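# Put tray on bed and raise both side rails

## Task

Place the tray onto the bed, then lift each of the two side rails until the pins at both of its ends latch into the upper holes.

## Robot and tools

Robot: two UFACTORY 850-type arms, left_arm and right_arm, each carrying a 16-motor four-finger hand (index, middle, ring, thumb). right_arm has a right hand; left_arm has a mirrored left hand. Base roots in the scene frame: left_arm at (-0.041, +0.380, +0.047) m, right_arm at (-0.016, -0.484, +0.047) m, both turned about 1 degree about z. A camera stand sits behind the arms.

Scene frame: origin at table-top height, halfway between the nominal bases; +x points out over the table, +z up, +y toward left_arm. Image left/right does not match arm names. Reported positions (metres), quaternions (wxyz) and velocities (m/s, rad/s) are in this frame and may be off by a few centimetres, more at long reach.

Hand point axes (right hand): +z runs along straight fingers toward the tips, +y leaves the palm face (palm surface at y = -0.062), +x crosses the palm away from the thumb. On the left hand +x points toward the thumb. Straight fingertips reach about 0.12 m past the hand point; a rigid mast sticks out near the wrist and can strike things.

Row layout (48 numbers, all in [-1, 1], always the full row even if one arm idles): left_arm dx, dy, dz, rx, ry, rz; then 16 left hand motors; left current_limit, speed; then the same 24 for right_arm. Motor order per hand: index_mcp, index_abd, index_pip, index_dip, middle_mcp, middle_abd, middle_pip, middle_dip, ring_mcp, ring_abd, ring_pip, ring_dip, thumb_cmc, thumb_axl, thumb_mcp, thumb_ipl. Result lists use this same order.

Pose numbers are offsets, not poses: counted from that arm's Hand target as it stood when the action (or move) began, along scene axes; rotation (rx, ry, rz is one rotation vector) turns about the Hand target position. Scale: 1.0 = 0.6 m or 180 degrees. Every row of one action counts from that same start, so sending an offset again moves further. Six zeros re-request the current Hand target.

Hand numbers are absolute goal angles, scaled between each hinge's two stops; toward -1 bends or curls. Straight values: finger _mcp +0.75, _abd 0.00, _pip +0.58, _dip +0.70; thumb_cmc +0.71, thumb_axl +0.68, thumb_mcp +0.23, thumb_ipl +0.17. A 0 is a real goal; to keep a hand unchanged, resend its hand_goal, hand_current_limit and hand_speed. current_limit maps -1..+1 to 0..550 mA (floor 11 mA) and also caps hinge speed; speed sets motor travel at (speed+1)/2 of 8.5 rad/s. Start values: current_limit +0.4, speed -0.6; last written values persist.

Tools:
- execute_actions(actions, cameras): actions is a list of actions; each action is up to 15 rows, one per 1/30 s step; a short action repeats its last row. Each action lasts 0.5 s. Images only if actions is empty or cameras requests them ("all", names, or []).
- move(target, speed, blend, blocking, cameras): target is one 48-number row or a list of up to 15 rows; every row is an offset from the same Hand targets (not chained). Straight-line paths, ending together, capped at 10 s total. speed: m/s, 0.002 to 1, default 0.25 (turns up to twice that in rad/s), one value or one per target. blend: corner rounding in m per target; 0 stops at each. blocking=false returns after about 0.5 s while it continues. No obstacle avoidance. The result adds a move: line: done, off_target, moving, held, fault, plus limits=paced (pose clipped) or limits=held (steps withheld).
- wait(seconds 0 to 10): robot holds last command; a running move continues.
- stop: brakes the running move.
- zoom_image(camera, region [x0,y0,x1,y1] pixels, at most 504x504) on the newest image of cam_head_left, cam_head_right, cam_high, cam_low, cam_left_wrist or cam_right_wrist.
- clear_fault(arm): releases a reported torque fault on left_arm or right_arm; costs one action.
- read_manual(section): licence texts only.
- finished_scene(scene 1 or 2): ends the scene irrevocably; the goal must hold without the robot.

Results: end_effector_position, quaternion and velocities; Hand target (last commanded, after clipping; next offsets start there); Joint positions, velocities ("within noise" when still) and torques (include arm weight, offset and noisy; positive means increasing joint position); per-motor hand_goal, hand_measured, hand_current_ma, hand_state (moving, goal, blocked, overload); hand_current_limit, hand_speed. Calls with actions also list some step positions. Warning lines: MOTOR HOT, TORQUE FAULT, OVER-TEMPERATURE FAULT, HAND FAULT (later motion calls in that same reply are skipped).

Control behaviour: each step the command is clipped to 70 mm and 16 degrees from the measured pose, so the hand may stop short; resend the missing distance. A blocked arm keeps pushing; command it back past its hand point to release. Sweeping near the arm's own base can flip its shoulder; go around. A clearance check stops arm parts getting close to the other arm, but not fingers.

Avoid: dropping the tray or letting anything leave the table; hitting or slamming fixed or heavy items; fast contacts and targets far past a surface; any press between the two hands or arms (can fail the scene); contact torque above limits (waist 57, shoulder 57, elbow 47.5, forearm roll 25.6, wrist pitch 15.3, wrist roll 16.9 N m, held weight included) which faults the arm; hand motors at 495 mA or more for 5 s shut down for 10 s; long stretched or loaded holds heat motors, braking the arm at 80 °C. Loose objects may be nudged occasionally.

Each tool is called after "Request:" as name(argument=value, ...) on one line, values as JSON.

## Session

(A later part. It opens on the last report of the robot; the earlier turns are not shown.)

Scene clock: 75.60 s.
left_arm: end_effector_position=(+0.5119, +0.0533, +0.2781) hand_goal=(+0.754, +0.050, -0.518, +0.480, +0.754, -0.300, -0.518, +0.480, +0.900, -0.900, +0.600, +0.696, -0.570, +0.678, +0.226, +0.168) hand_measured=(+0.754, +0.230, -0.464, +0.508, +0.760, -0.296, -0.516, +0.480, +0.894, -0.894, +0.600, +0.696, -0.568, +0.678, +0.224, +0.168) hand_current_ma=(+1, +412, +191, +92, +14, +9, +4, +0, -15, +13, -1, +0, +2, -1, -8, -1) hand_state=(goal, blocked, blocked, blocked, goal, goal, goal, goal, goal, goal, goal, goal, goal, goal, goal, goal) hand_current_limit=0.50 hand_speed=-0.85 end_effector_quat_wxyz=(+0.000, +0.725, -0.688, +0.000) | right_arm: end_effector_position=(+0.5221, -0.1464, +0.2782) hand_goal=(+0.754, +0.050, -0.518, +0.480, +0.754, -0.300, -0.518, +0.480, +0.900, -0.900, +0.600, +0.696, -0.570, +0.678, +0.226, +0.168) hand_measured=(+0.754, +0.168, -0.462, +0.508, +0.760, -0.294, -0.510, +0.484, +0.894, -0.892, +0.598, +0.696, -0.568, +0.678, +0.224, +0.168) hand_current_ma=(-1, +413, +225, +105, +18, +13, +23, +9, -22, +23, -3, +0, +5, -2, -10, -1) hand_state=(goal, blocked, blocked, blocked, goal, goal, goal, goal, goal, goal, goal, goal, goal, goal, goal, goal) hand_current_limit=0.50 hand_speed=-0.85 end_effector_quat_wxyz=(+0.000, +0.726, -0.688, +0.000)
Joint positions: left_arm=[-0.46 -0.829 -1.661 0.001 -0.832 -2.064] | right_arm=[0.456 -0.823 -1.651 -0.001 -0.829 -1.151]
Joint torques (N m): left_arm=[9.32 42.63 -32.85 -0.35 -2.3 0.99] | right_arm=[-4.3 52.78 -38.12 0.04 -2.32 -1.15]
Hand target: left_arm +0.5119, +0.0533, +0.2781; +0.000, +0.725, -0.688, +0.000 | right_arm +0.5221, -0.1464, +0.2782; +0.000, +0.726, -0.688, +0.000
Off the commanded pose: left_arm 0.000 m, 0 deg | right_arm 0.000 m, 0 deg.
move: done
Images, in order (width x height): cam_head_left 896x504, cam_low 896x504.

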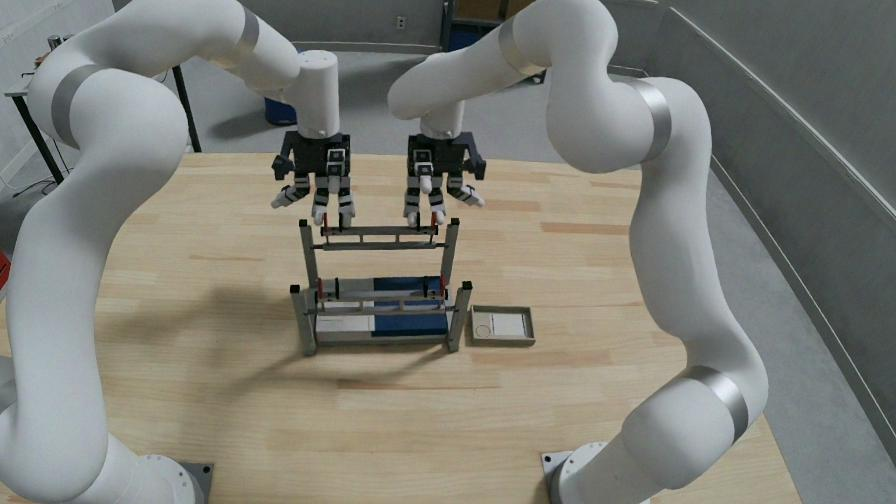

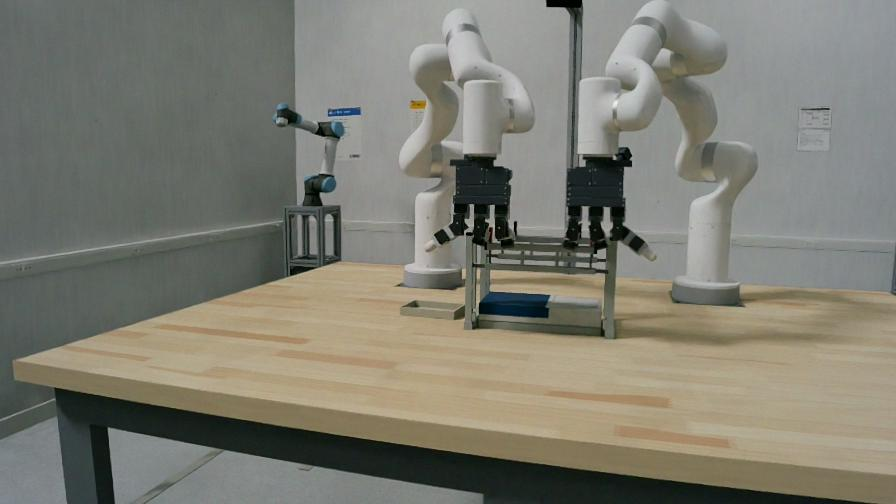

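Request:
move(target=[[0,0,0,0,0,0,0.754,0.5,-0.519,0.479,0.754,-0.45,-0.519,0.479,0.9,-0.9,0.6,0.696,-0.57,0.678,0.226,0.168,0.5,-0.6,0,0,0,0,0,0,0.754,0.5,-0.519,0.479,0.754,-0.45,-0.519,0.479,0.9,-0.9,0.6,0.696,-0.57,0.678,0.226,0.168,0.5,-0.6],[0,0,0.203,0,0,0,0.62,0.1,0.576,0.696,0.9,-0.1,0.576,0.696,0.754,0,-0.738,-0.61,-0.57,0.678,0.226,0.168,0.5,-0.6,0,0,0.203,0,0,0,0.58,0.1,0.576,0.696,0.93,-0.1,0.576,0.696,0.754,0,-0.738,-0.61,-0.57,0.678,0.226,0.168,0.5,-0.6],[-0.2932,-0.4888,0.203,0,0,-0.0167,0.62,0.1,0.576,0.696,0.9,-0.1,0.576,0.696,0.754,0,-0.738,-0.61,-0.57,0.678,0.226,0.168,0.5,-0.6,-0.3218,-0.431,0.203,0,0,-0.0167,0.58,0.1,0.576,0.696,0.93,-0.1,0.576,0.696,0.754,0,-0.738,-0.61,-0.57,0.678,0.226,0.168,0.5,-0.6]], speed=[0.05, 0.15, 0.3], cameras=["all"])

Request:
zoom_image(camera="cam_low", region=[450, 210, 630, 340])

Request:
zoom_image(camera="cam_head_left", region=[280, 200, 480, 360])

Scene clock: 87.03 s.
left_arm: end_effector_position=(+0.3359, -0.2399, +0.3999) hand_goal=(+0.620, +0.100, +0.576, +0.696, +0.900, -0.100, +0.576, +0.696, +0.754, +0.000, -0.738, -0.610, -0.570, +0.678, +0.226, +0.168) hand_measured=(+0.622, +0.102, +0.574, +0.694, +0.896, -0.102, +0.572, +0.694, +0.756, -0.002, -0.732, -0.608, -0.568, +0.678, +0.224, +0.168) hand_current_ma=(+5, +4, -5, -6, -9, -3, -8, -6, +4, -5, +16, +6, +2, -1, -9, -1) hand_state=(goal, goal, goal, goal, goal, goal, goal, goal, goal, goal, goal, goal, goal, goal, goal, goal) hand_current_limit=0.50 hand_speed=-0.60 end_effector_quat_wxyz=(+0.000, +0.707, -0.707, +0.000) | right_arm: end_effector_position=(+0.3290, -0.4050, +0.4000) hand_goal=(+0.580, +0.100, +0.576, +0.696, +0.930, -0.100, +0.576, +0.696, +0.754, +0.000, -0.738, -0.610, -0.570, +0.678, +0.226, +0.168) hand_measured=(+0.582, +0.102, +0.574, +0.694, +0.926, -0.102, +0.572, +0.694, +0.756, -0.002, -0.732, -0.608, -0.568, +0.678, +0.224, +0.168) hand_current_ma=(+7, +4, -7, -7, -13, -6, -12, -7, +6, -7, +20, +7, +3, -2, -11, -1) hand_state=(goal, goal, goal, goal, goal, goal, goal, goal, goal, goal, goal, goal, goal, goal, goal, goal) hand_current_limit=0.50 hand_speed=-0.60 end_effector_quat_wxyz=(+0.000, +0.708, -0.707, +0.000)
Joint positions: left_arm=[-0.933 -0.897 -2.053 0.001 -1.157 -2.484] | right_arm=[0.113 -0.05 -0.872 -0.001 -0.822 -1.441]
Joint torques (N m): left_arm=[-7.43 27.62 -35.8 4.57 -2.5 -0.75] | right_arm=[-12.86 29.7 -16.69 1.87 1.32 -1.07]
Hand target: left_arm +0.3359, -0.2399, +0.3999; +0.000, +0.707, -0.707, +0.000 | right_arm +0.3290, -0.4050, +0.4000; +0.000, +0.708, -0.707, +0.000
Off the commanded pose: left_arm 0.000 m, 0 deg | right_arm 0.000 m, 0 deg.
move: done

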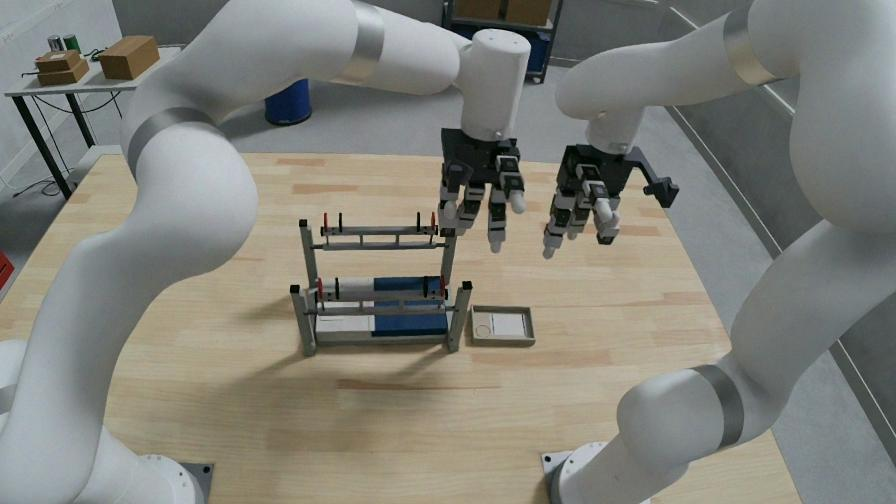

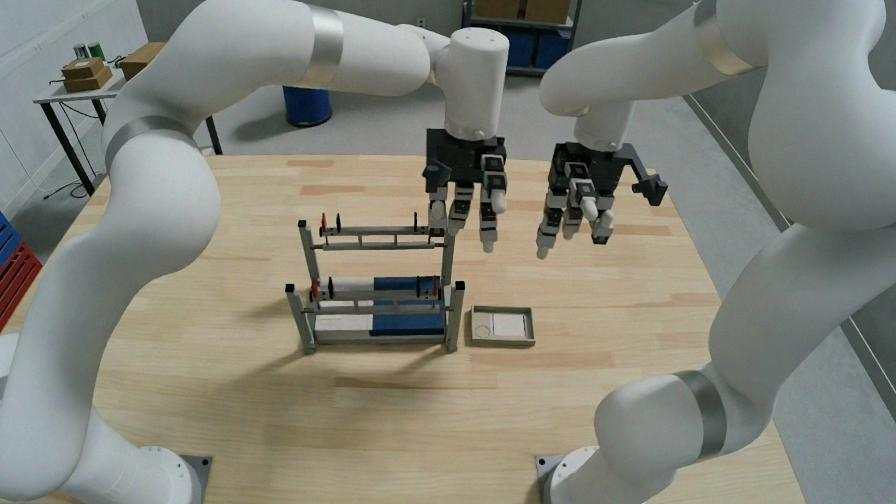

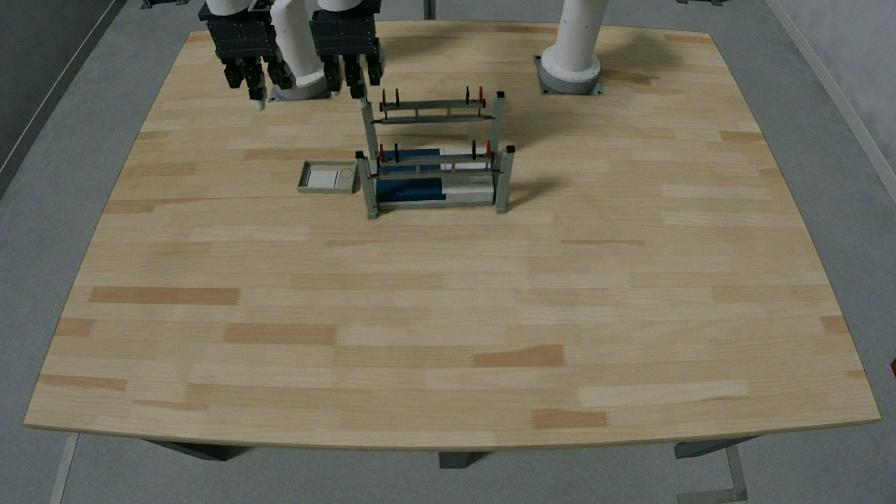

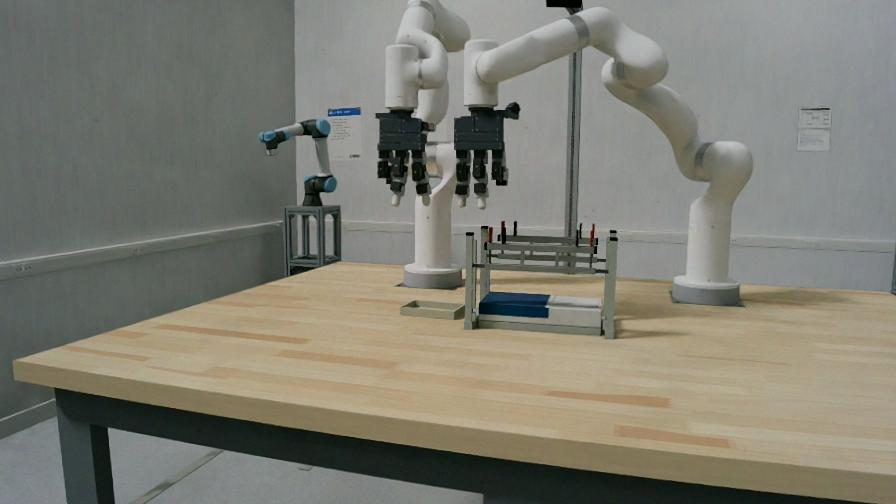

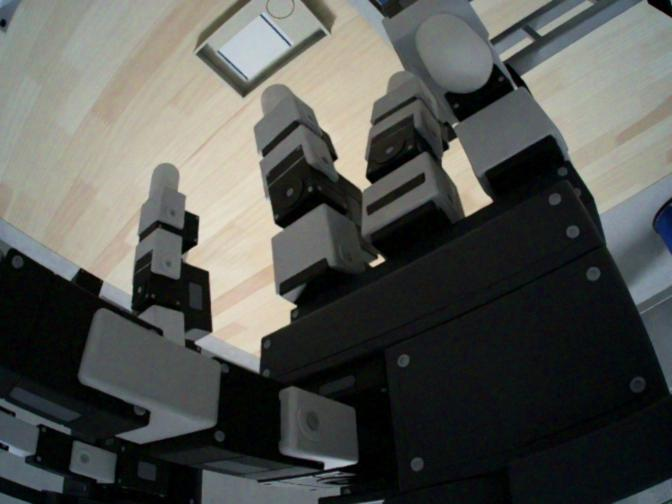

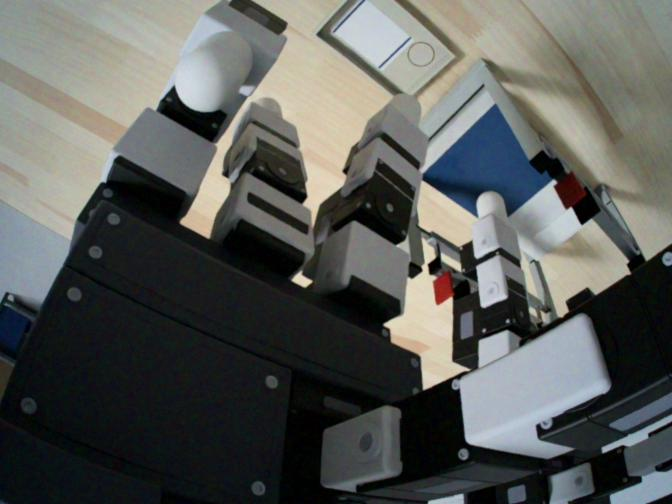

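Scaled by 2.800 from the camera's 896x504 image, which has a finer 1280x720 frame.

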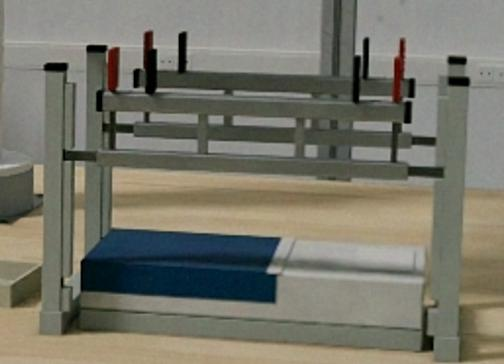

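Scaled by 2.520 from the camera's 896x504 image, which has a finer 1280x720 frame.

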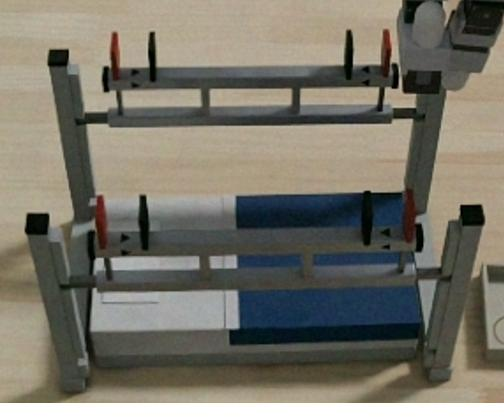

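Request:
zoom_image(camera="cam_right_wrist", region=[300, 0, 480, 110])

Request:
zoom_image(camera="cam_left_wrist", region=[180, 0, 350, 110])

Scaled by 2.800 from the camera's 672x504 image, which has a finer 960x720 frame.

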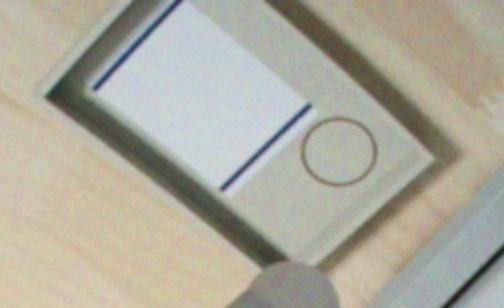

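Scaled by 2.965 from the camera's 672x504 image, which has a finer 960x720 frame.

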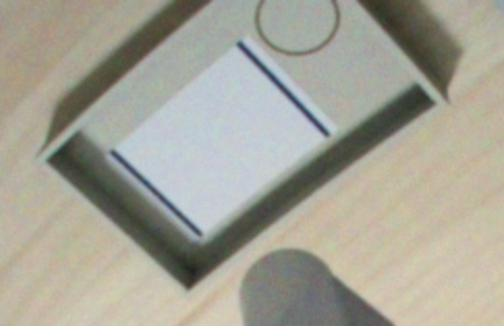

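Request:
move(target=[0,0,0,0,0,0,0.62,0.1,0.576,0.696,0.9,-0.1,0.576,0.696,0.754,0,-0.738,-0.61,-0.57,0.678,0.226,0.168,0.5,-0.6,0.005,-0.0092,-0.35,0,0,-0.0067,0.58,0.1,0.576,0.696,0.93,-0.1,0.576,0.696,0.754,0,-0.738,-0.61,-0.57,0.678,0.226,0.168,0.5,-0.6], speed=0.2, cameras=["cam_head_left", "cam_low", "cam_high", "cam_right_wrist"])

Request:
zoom_image(camera="cam_head_left", region=[440, 240, 600, 360])

Request:
zoom_image(camera="cam_low", region=[380, 230, 500, 340])

Request:
zoom_image(camera="cam_high", region=[250, 90, 390, 210])

Scene clock: 91.93 s.
left_arm: end_effector_position=(+0.3359, -0.2399, +0.3999) hand_goal=(+0.620, +0.100, +0.576, +0.696, +0.900, -0.100, +0.576, +0.696, +0.754, +0.000, -0.738, -0.610, -0.570, +0.678, +0.226, +0.168) hand_measured=(+0.622, +0.102, +0.574, +0.694, +0.896, -0.102, +0.572, +0.694, +0.756, -0.002, -0.732, -0.608, -0.568, +0.678, +0.224, +0.168) hand_current_ma=(+5, +4, -5, -6, -9, -3, -8, -6, +4, -5, +16, +6, +2, -1, -9, -1) hand_state=(goal, goal, goal, goal, goal, goal, goal, goal, goal, goal, goal, goal, goal, goal, goal, goal) hand_current_limit=0.50 hand_speed=-0.60 end_effector_quat_wxyz=(+0.000, +0.707, -0.707, +0.000) | right_arm: end_effector_position=(+0.3320, -0.4105, +0.1900) hand_goal=(+0.580, +0.100, +0.576, +0.696, +0.930, -0.100, +0.576, +0.696, +0.754, +0.000, -0.738, -0.610, -0.570, +0.678, +0.226, +0.168) hand_measured=(+0.582, +0.102, +0.574, +0.694, +0.926, -0.102, +0.572, +0.694, +0.756, -0.002, -0.732, -0.608, -0.568, +0.678, +0.224, +0.168) hand_current_ma=(+7, +4, -7, -7, -13, -6, -12, -7, +6, -7, +19, +7, +3, -2, -11, -1) hand_state=(goal, goal, goal, goal, goal, goal, goal, goal, goal, goal, goal, goal, goal, goal, goal, goal) hand_current_limit=0.50 hand_speed=-0.60 end_effector_quat_wxyz=(+0.000, +0.700, -0.714, +0.000)
Joint positions: left_arm=[-0.933 -0.897 -2.053 0.001 -1.157 -2.484] | right_arm=[0.096 -0.419 -0.74 -0.002 -0.321 -1.436]
Joint torques (N m): left_arm=[-8.18 28.76 -36.22 4.51 -1.88 0.56] | right_arm=[-12.06 17.8 -32.47 -1.3 3.22 1]
Hand target: left_arm +0.3359, -0.2399, +0.3999; +0.000, +0.707, -0.707, +0.000 | right_arm +0.3320, -0.4105, +0.1900; +0.000, +0.700, -0.714, +0.000
Off the commanded pose: left_arm 0.000 m, 0 deg | right_arm 0.000 m, 0 deg.
move: done
Images, in order (width x height): cam_head_left 896x504, cam_high 896x504, cam_low 896x504, cam_right_wrist 672x504.

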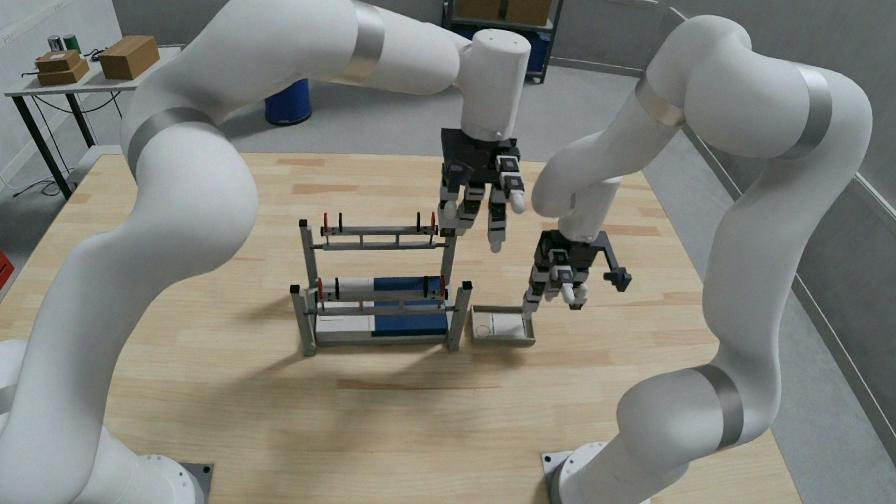

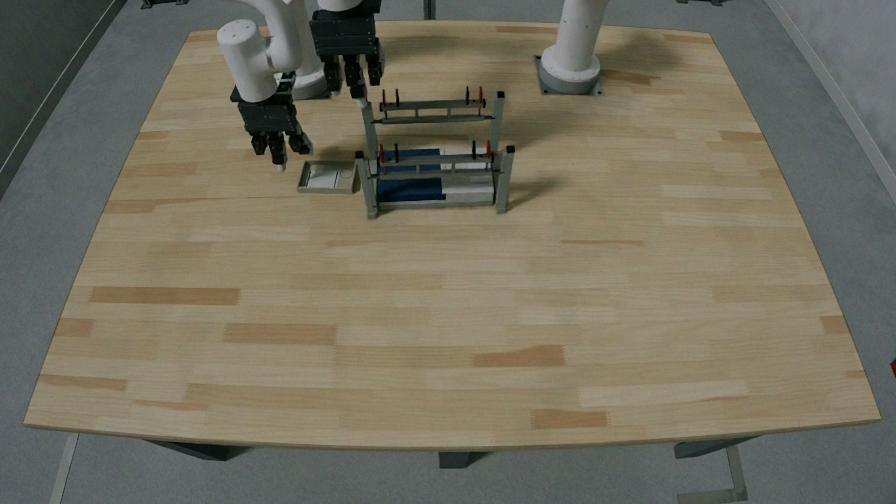

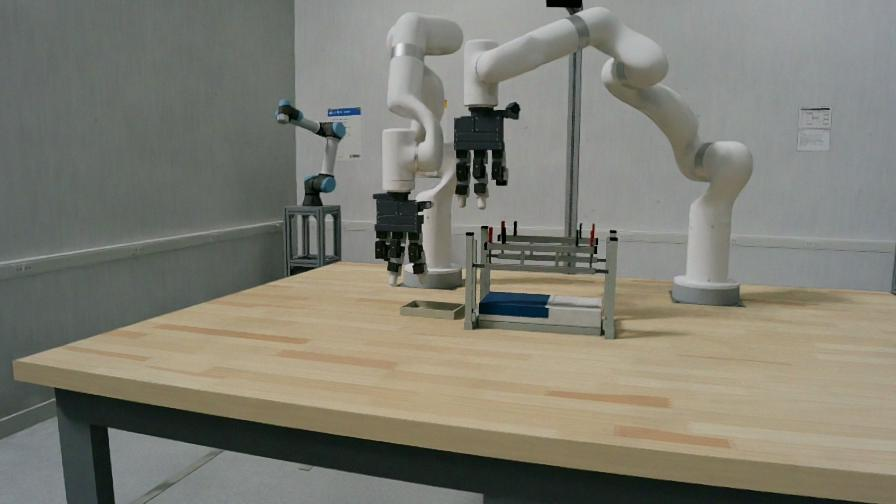

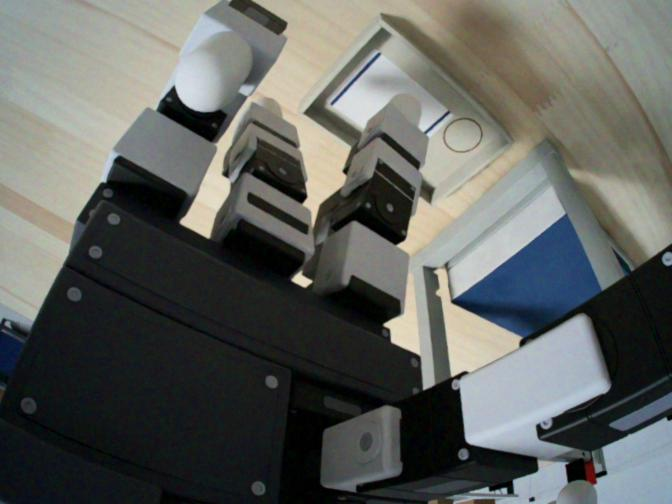

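Scaled by 3.150 from the camera's 896x504 image, which has a finer 1280x720 frame.

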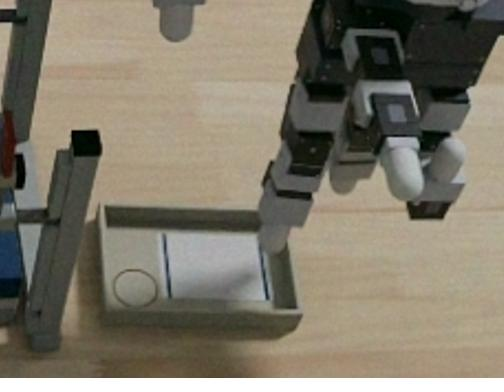

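Scaled by 4.200 from the camera's 896x504 image, which has a finer 1280x720 frame.

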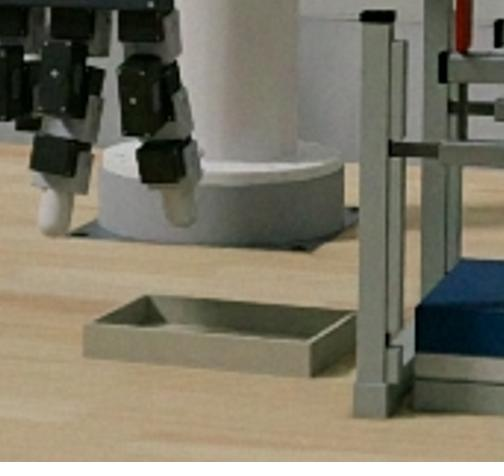

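Scaled by 3.600 from the camera's 896x504 image, which has a finer 1280x720 frame.

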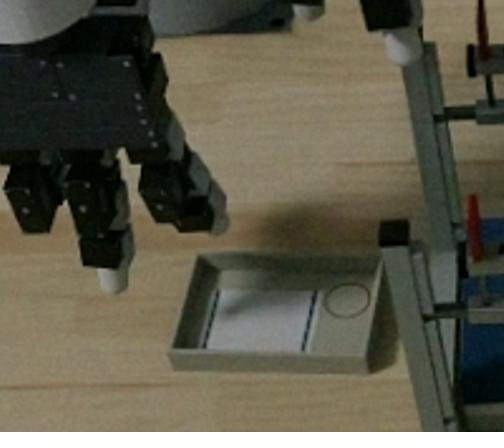

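Request:
move(target=[[0,0,0,0,0,0,0.62,0.1,0.576,0.696,0.9,-0.1,0.576,0.696,0.754,0,-0.738,-0.61,-0.57,0.678,0.226,0.168,0.5,-0.6,0.0067,-0.001,-0.04,0,0,0,0.58,0.1,0.576,0.696,0.93,-0.1,0.576,0.696,0.754,0,-0.738,-0.61,-0.57,0.678,0.226,0.168,0.5,-0.6],[0,0,0,0,0,0,0.62,0.1,0.576,0.696,0.9,-0.1,0.576,0.696,0.754,0,-0.738,-0.61,-0.57,0.678,0.226,0.168,0.5,-0.6,0.0067,-0.001,-0.1017,0,0,0,0.58,0.1,0.576,0.696,0.93,-0.1,0.576,0.696,0.754,0,-0.738,-0.61,-0.57,0.678,0.226,0.168,0.5,-0.6]], speed=[0.1, 0.06], blend=[0.005, 0], cameras=["cam_head_left", "cam_low", "cam_high", "cam_right_wrist"])

Request:
zoom_image(camera="cam_head_left", region=[460, 270, 580, 360])

Request:
zoom_image(camera="cam_low", region=[380, 250, 480, 340])

Request:
zoom_image(camera="cam_high", region=[250, 110, 370, 210])

Scene clock: 96.63 s.
left_arm: end_effector_position=(+0.3359, -0.2399, +0.3999) hand_goal=(+0.620, +0.100, +0.576, +0.696, +0.900, -0.100, +0.576, +0.696, +0.754, +0.000, -0.738, -0.610, -0.570, +0.678, +0.226, +0.168) hand_measured=(+0.622, +0.102, +0.574, +0.694, +0.896, -0.102, +0.572, +0.694, +0.756, -0.002, -0.732, -0.608, -0.568, +0.678, +0.224, +0.168) hand_current_ma=(+5, +4, -5, -6, -9, -3, -8, -6, +4, -5, +16, +6, +2, -1, -9, -1) hand_state=(goal, goal, goal, goal, goal, goal, goal, goal, goal, goal, goal, goal, goal, goal, goal, goal) hand_current_limit=0.50 hand_speed=-0.60 end_effector_quat_wxyz=(+0.000, +0.707, -0.707, +0.000) | right_arm: end_effector_position=(+0.3360, -0.4111, +0.1290) hand_goal=(+0.580, +0.100, +0.576, +0.696, +0.930, -0.100, +0.576, +0.696, +0.754, +0.000, -0.738, -0.610, -0.570, +0.678, +0.226, +0.168) hand_measured=(+0.582, +0.102, +0.574, +0.694, +0.926, -0.102, +0.572, +0.694, +0.756, -0.002, -0.732, -0.608, -0.568, +0.678, +0.224, +0.168) hand_current_ma=(+7, +4, -7, -7, -13, -6, -11, -7, +6, -7, +19, +7, +3, -2, -11, -1) hand_state=(goal, goal, goal, goal, goal, goal, goal, goal, goal, goal, goal, goal, goal, goal, goal, goal) hand_current_limit=0.50 hand_speed=-0.60 end_effector_quat_wxyz=(+0.000, +0.700, -0.714, +0.000)
Joint positions: left_arm=[-0.933 -0.897 -2.053 0.001 -1.157 -2.484] | right_arm=[0.094 -0.572 -0.763 -0.004 -0.192 -1.437]
Joint torques (N m): left_arm=[-8.23 28.12 -36.36 4.79 -1.63 0.59] | right_arm=[-9.8 19.87 -29.35 -2 3.11 1.13]
Hand target: left_arm +0.3359, -0.2399, +0.3999; +0.000, +0.707, -0.707, +0.000 | right_arm +0.3360, -0.4111, +0.1290; +0.000, +0.700, -0.714, +0.000
Off the commanded pose: left_arm 0.000 m, 0 deg | right_arm 0.000 m, 0 deg.
move: done
Images, in order (width x height): cam_head_left 896x504, cam_high 896x504, cam_low 896x504, cam_right_wrist 672x504.

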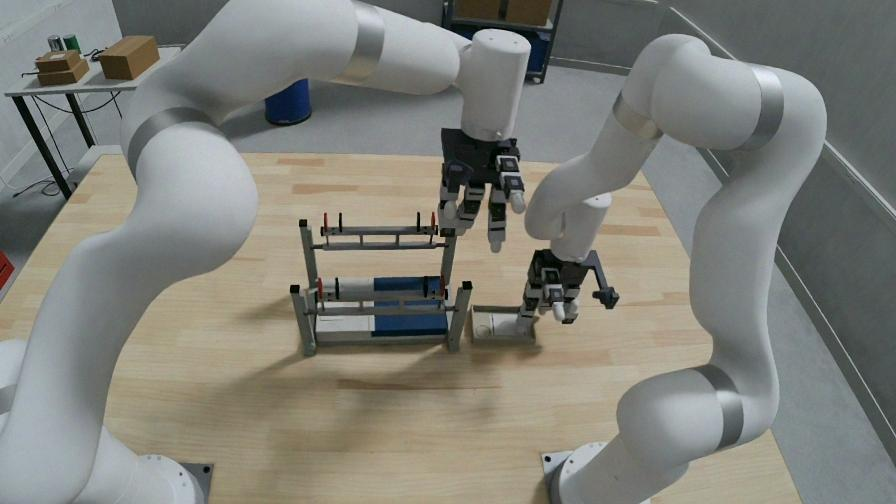

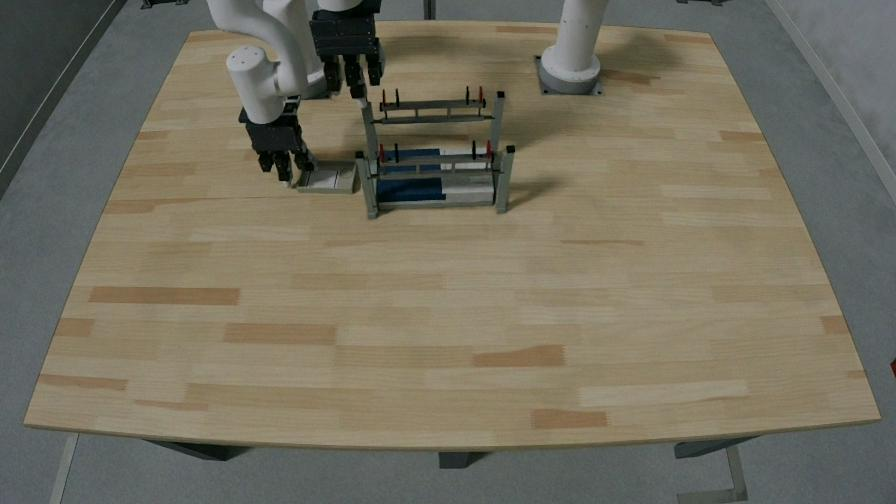

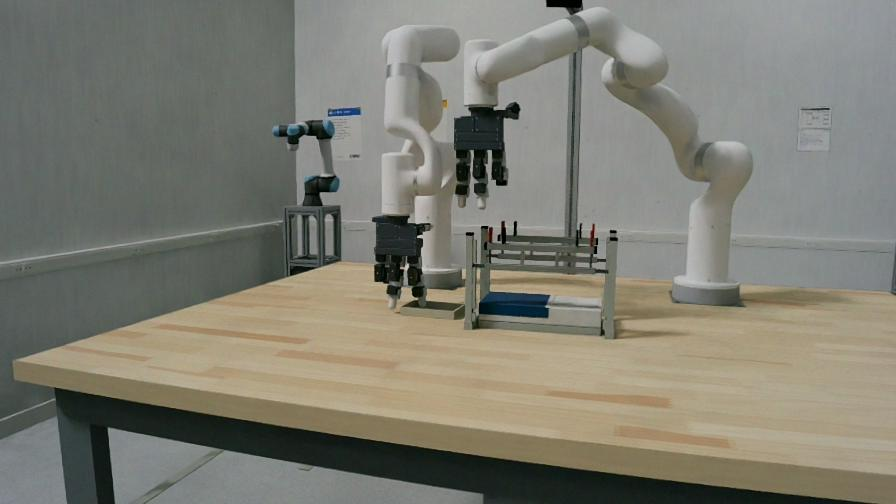

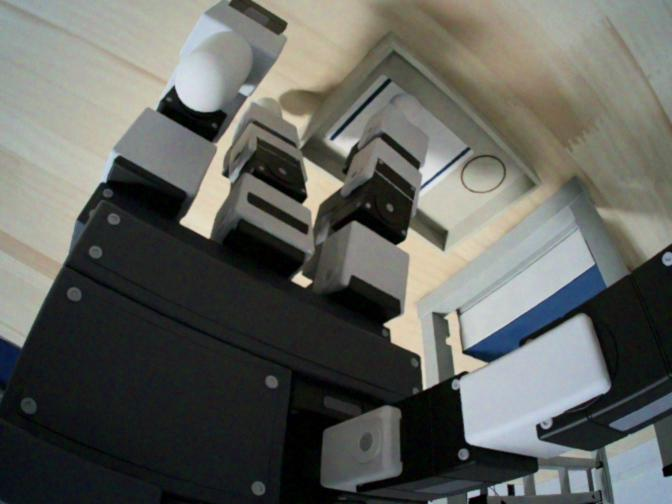

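Scaled by 4.200 from the camera's 896x504 image, which has a finer 1280x720 frame.

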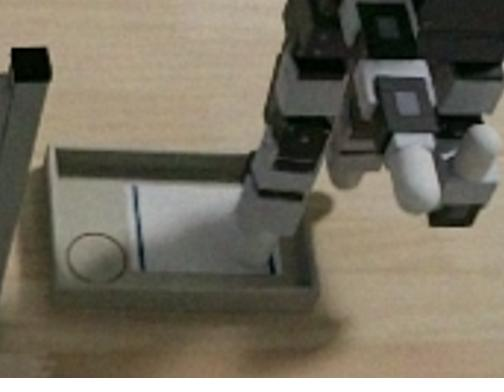

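Scaled by 5.040 from the camera's 896x504 image, which has a finer 1280x720 frame.

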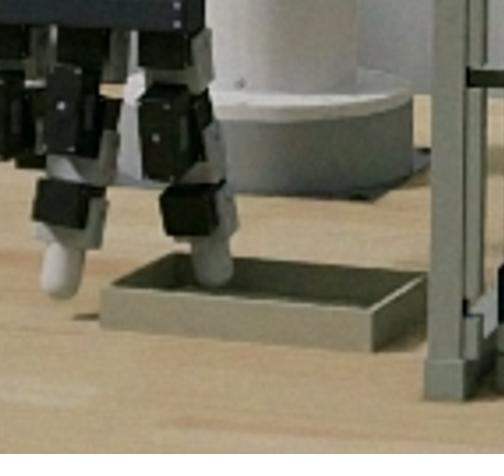

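Scaled by 4.200 from the camera's 896x504 image, which has a finer 1280x720 frame.

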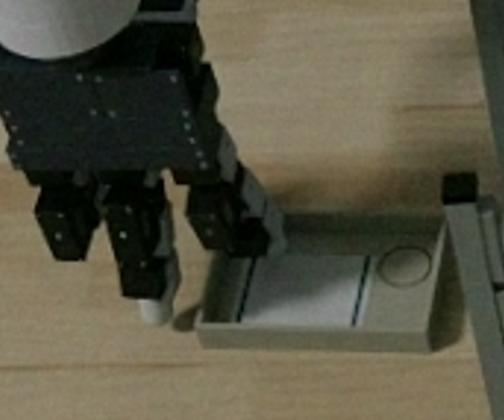

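Request:
move(target=[0,0,0,0,0,0,0.62,0.1,0.576,0.696,0.9,-0.1,0.576,0.696,0.754,0,-0.738,-0.61,-0.57,0.678,0.226,0.168,0.5,-0.6,0,0,0,0,0,0,0.58,-0.5,0.576,0.696,0.93,0.5,0.576,0.696,0.754,0,-0.738,-0.61,-0.57,0.678,0.226,0.168,0.5,-0.75], speed=0.06, cameras=["cam_head_left", "cam_low", "cam_high"])

Request:
zoom_image(camera="cam_head_left", region=[460, 270, 580, 360])

Request:
zoom_image(camera="cam_low", region=[380, 250, 480, 340])

Request:
zoom_image(camera="cam_high", region=[250, 110, 370, 210])

Scene clock: 98.03 s.
left_arm: end_effector_position=(+0.3359, -0.2399, +0.3999) hand_goal=(+0.620, +0.100, +0.576, +0.696, +0.900, -0.100, +0.576, +0.696, +0.754, +0.000, -0.738, -0.610, -0.570, +0.678, +0.226, +0.168) hand_measured=(+0.622, +0.102, +0.574, +0.694, +0.896, -0.102, +0.572, +0.694, +0.756, -0.002, -0.732, -0.608, -0.568, +0.678, +0.224, +0.168) hand_current_ma=(+5, +4, -5, -6, -9, -3, -8, -6, +4, -5, +16, +6, +2, -1, -9, -1) hand_state=(goal, goal, goal, goal, goal, goal, goal, goal, goal, goal, goal, goal, goal, goal, goal, goal) hand_current_limit=0.50 hand_speed=-0.60 end_effector_quat_wxyz=(+0.000, +0.707, -0.707, +0.000) | right_arm: end_effector_position=(+0.3360, -0.4111, +0.1290) hand_goal=(+0.580, -0.500, +0.576, +0.696, +0.930, +0.500, +0.576, +0.696, +0.754, +0.000, -0.738, -0.610, -0.570, +0.678, +0.226, +0.168) hand_measured=(+0.566, -0.472, +0.568, +0.696, +0.944, +0.464, +0.578, +0.696, +0.756, -0.002, -0.732, -0.608, -0.568, +0.678, +0.224, +0.168) hand_current_ma=(-52, +88, -28, -1, +51, -119, +6, -2, +6, -7, +19, +7, +3, -2, -11, -1) hand_state=(goal, blocked, goal, goal, goal, blocked, goal, goal, goal, goal, goal, goal, goal, goal, goal, goal) hand_current_limit=0.50 hand_speed=-0.75 end_effector_quat_wxyz=(+0.000, +0.700, -0.714, +0.000)
Joint positions: left_arm=[-0.933 -0.897 -2.053 0.001 -1.157 -2.484] | right_arm=[0.094 -0.572 -0.763 -0.004 -0.192 -1.436]
Joint torques (N m): left_arm=[-6.79 28.67 -36.06 4.75 -1.44 0.54] | right_arm=[-7.49 20.66 -27.27 -1.9 2.11 0.81]
Hand target: left_arm +0.3359, -0.2399, +0.3999; +0.000, +0.707, -0.707, +0.000 | right_arm +0.3360, -0.4111, +0.1290; +0.000, +0.700, -0.714, +0.000
Off the commanded pose: left_arm 0.000 m, 0 deg | right_arm 0.000 m, 0 deg.
move: done
Images, in order (width x height): cam_head_left 896x504, cam_high 896x504, cam_low 896x504.

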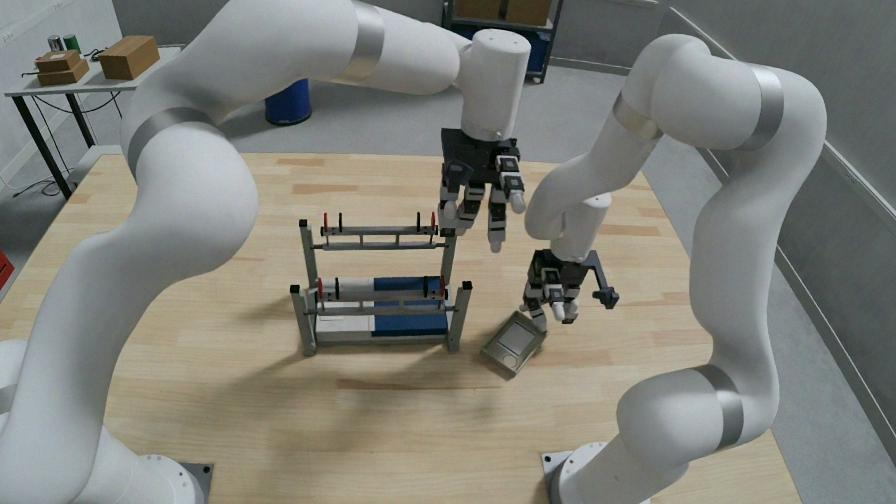

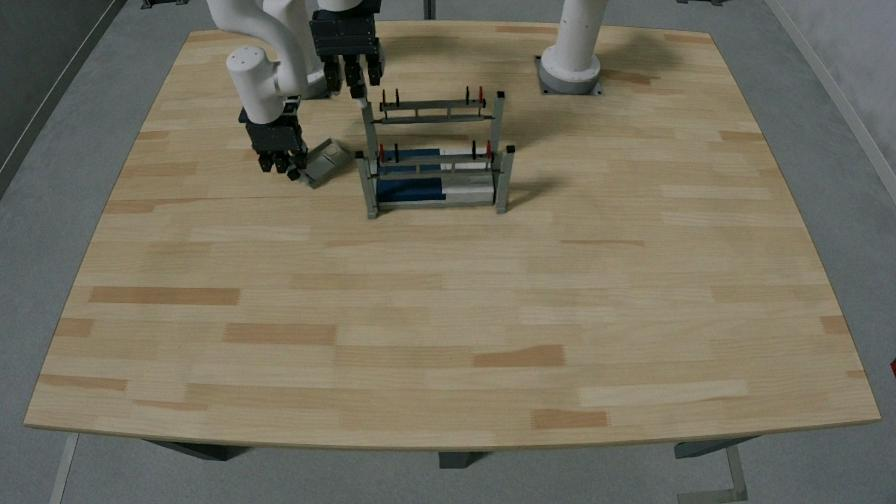

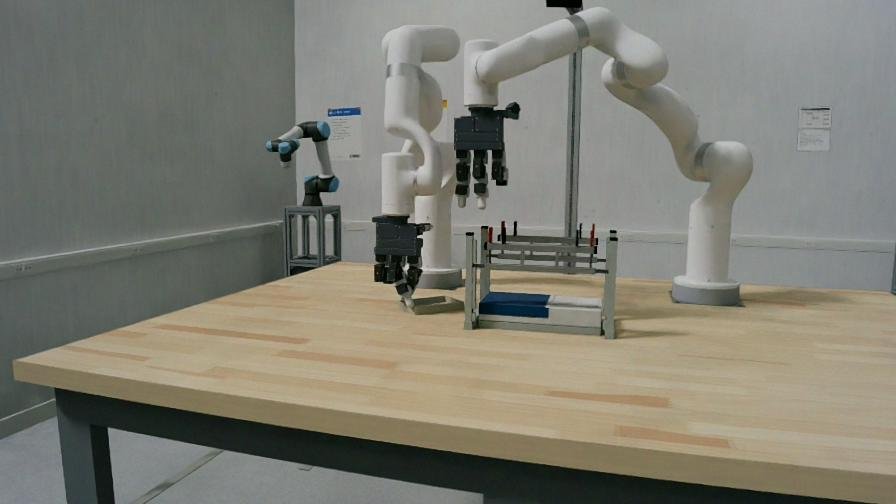

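Scaled by 4.200 from the camera's 896x504 image, which has a finer 1280x720 frame.

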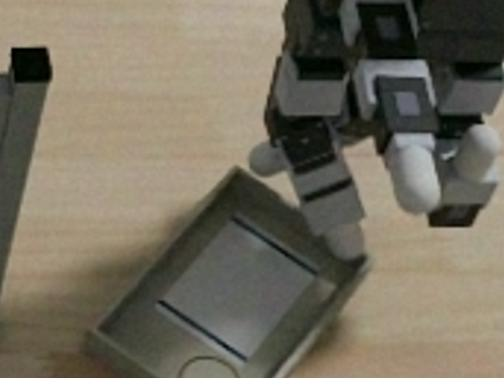

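Scaled by 5.040 from the camera's 896x504 image, which has a finer 1280x720 frame.

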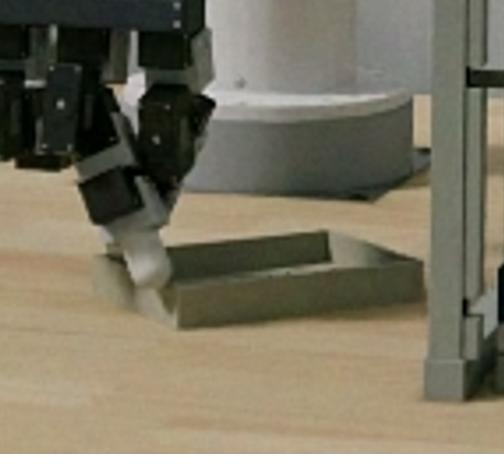

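Scaled by 4.200 from the camera's 896x504 image, which has a finer 1280x720 frame.

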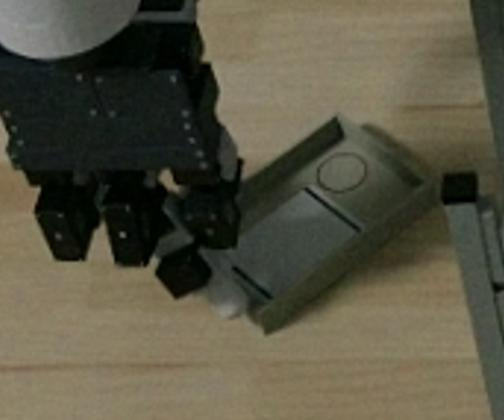

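Request:
move(target=[[0,0,0,0,0,0,0.62,0.1,0.576,0.696,0.9,-0.1,0.576,0.696,0.754,0,-0.738,-0.61,-0.57,0.678,0.226,0.168,0.5,-0.6,0,0,0,0,0,0,0.58,0,0.576,0.696,0.93,-0.1,0.576,0.696,0.754,0,-0.738,-0.61,-0.57,0.678,0.226,0.168,0.5,-0.6],[0,0.1,0,0,0,0,0.62,0.1,0.576,0.696,0.9,-0.1,0.576,0.696,0.754,0,-0.738,-0.61,-0.57,0.678,0.226,0.168,0.5,-0.6,0,0,0.1517,0,0,0,0.754,0,0.576,0.696,0.754,0,0.576,0.696,0.754,0,0.576,0.696,-0.57,0.678,0.226,0.168,0.5,-0.6],[0,0.2,0.05,0,0,0,0.62,0.1,0.576,0.696,0.9,-0.1,0.576,0.696,0.754,0,-0.738,-0.61,-0.57,0.678,0.226,0.168,0.5,-0.6,-0.0887,0.063,0.1517,0,0,0.1733,0.754,0,0.576,0.696,0.754,0,0.576,0.696,0.754,0,0.576,0.696,-0.57,0.678,0.226,0.168,0.5,-0.6]], speed=[0.06, 0.15, 0.25], cameras=["cam_head_left", "cam_low", "cam_high", "cam_right_wrist"])

Request:
zoom_image(camera="cam_head_left", region=[440, 270, 600, 390])

Request:
zoom_image(camera="cam_low", region=[380, 230, 500, 340])

Request:
zoom_image(camera="cam_high", region=[250, 90, 390, 210])

Scene clock: 108.60 s.
left_arm: end_effector_position=(+0.3359, -0.1199, +0.4299) hand_goal=(+0.620, +0.100, +0.576, +0.696, +0.900, -0.100, +0.576, +0.696, +0.754, +0.000, -0.738, -0.610, -0.570, +0.678, +0.226, +0.168) hand_measured=(+0.622, +0.102, +0.574, +0.694, +0.896, -0.102, +0.572, +0.694, +0.756, -0.002, -0.732, -0.608, -0.568, +0.678, +0.224, +0.168) hand_current_ma=(+5, +4, -5, -6, -9, -3, -8, -6, +4, -5, +16, +6, +2, -1, -9, -1) hand_state=(goal, goal, goal, goal, goal, goal, goal, goal, goal, goal, goal, goal, goal, goal, goal, goal) hand_current_limit=0.50 hand_speed=-0.60 end_effector_quat_wxyz=(+0.000, +0.707, -0.707, +0.000) | right_arm: end_effector_position=(+0.2828, -0.3733, +0.2200) hand_goal=(+0.754, +0.000, +0.576, +0.696, +0.754, +0.000, +0.576, +0.696, +0.754, +0.000, +0.576, +0.696, -0.570, +0.678, +0.226, +0.168) hand_measured=(+0.750, -0.002, +0.574, +0.696, +0.756, -0.004, +0.578, +0.696, +0.756, -0.002, +0.574, +0.694, -0.568, +0.678, +0.224, +0.168) hand_current_ma=(-11, -7, -7, -1, +3, -8, +4, -2, +4, -7, -8, -7, +3, -2, -11, -1) hand_state=(goal, goal, goal, goal, goal, goal, goal, goal, goal, goal, goal, goal, goal, goal, goal, goal) hand_current_limit=0.50 hand_speed=-0.60 end_effector_quat_wxyz=(+0.000, +0.866, -0.500, +0.000)
Joint positions: left_arm=[-0.822 -0.6 -1.648 0.001 -1.049 -2.373] | right_arm=[0.318 -0.295 -0.662 -0.002 -0.367 -1.758]
Joint torques (N m): left_arm=[8.62 39.56 -14.24 3.66 2.12 1.04] | right_arm=[12.51 35.19 -10.3 1.87 3.18 -1.03]
Hand target: left_arm +0.3359, -0.1199, +0.4299; +0.000, +0.707, -0.707, +0.000 | right_arm +0.2828, -0.3733, +0.2200; +0.000, +0.866, -0.500, +0.000
Off the commanded pose: left_arm 0.000 m, 0 deg | right_arm 0.000 m, 0 deg.
move: done
Images, in order (width x height): cam_head_left 896x504, cam_high 896x504, cam_low 896x504, cam_right_wrist 672x504.

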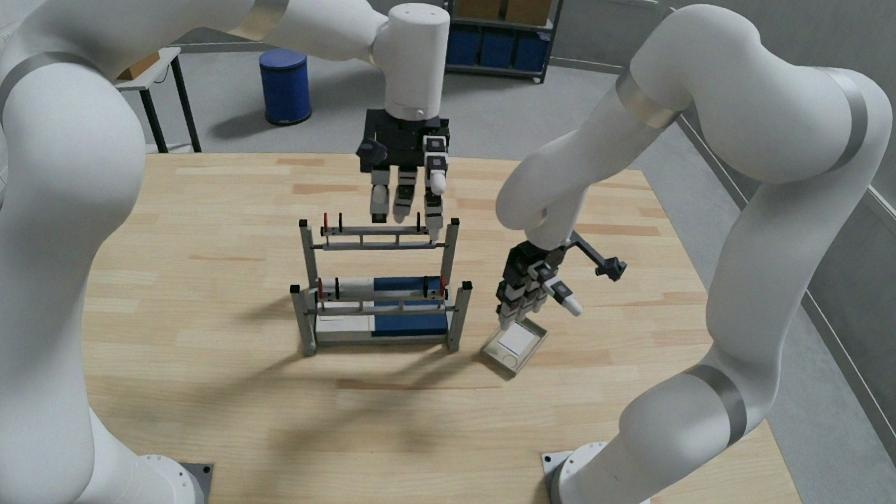

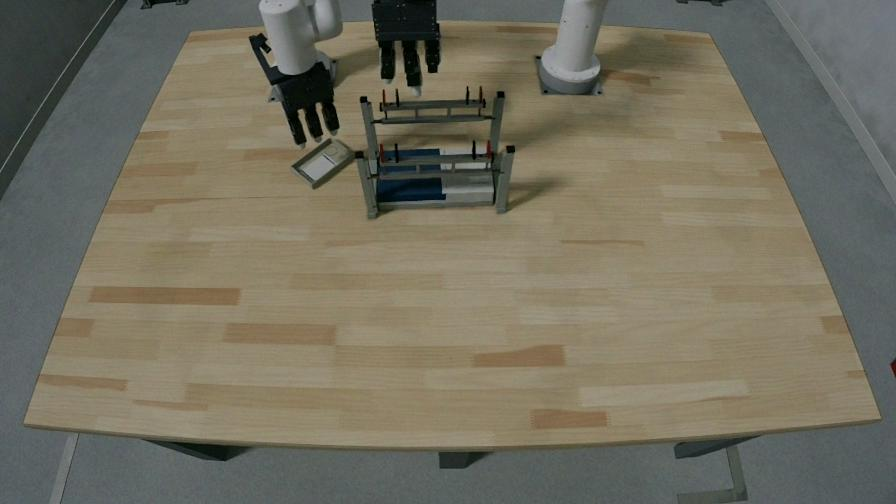

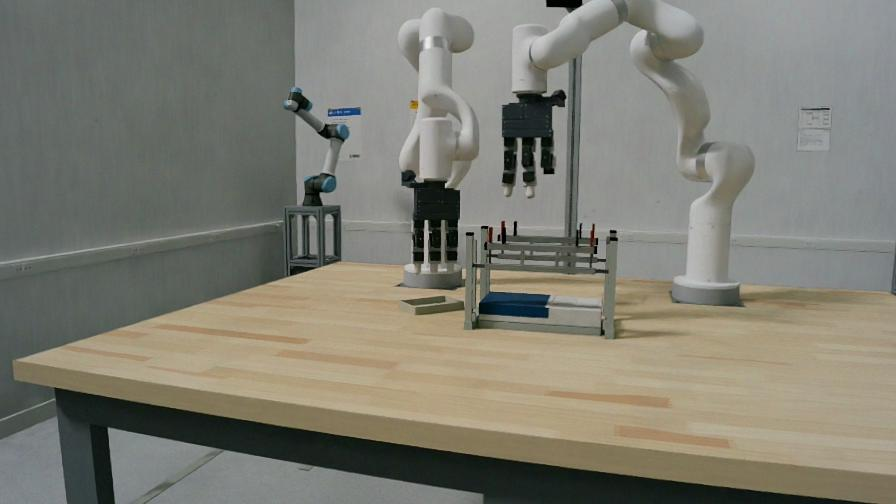

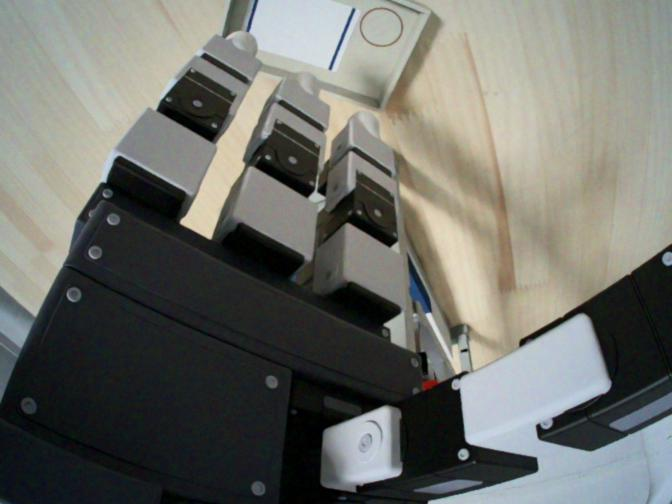

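Scaled by 3.150 from the camera's 896x504 image, which has a finer 1280x720 frame.

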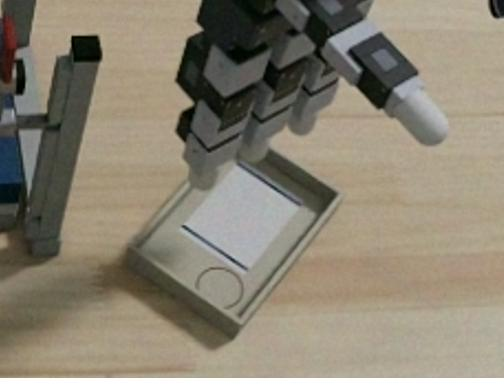

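Scaled by 4.200 from the camera's 896x504 image, which has a finer 1280x720 frame.

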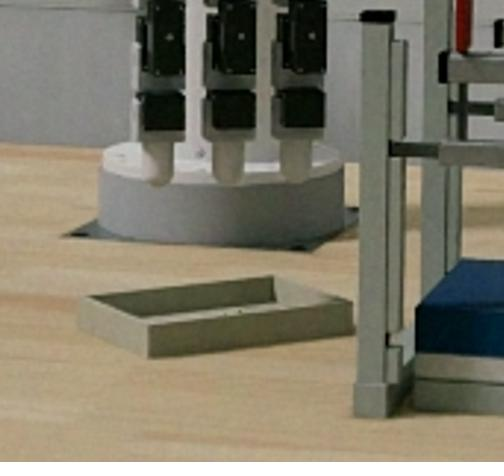

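Scaled by 3.600 from the camera's 896x504 image, which has a finer 1280x720 frame.

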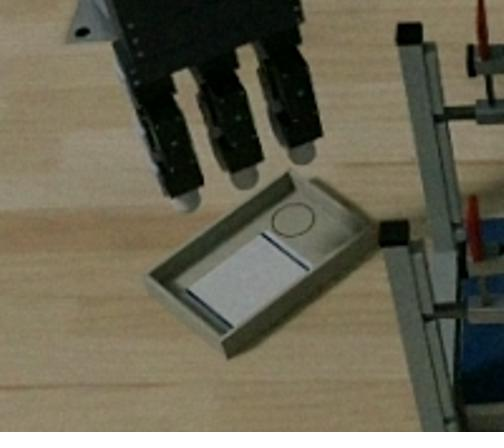

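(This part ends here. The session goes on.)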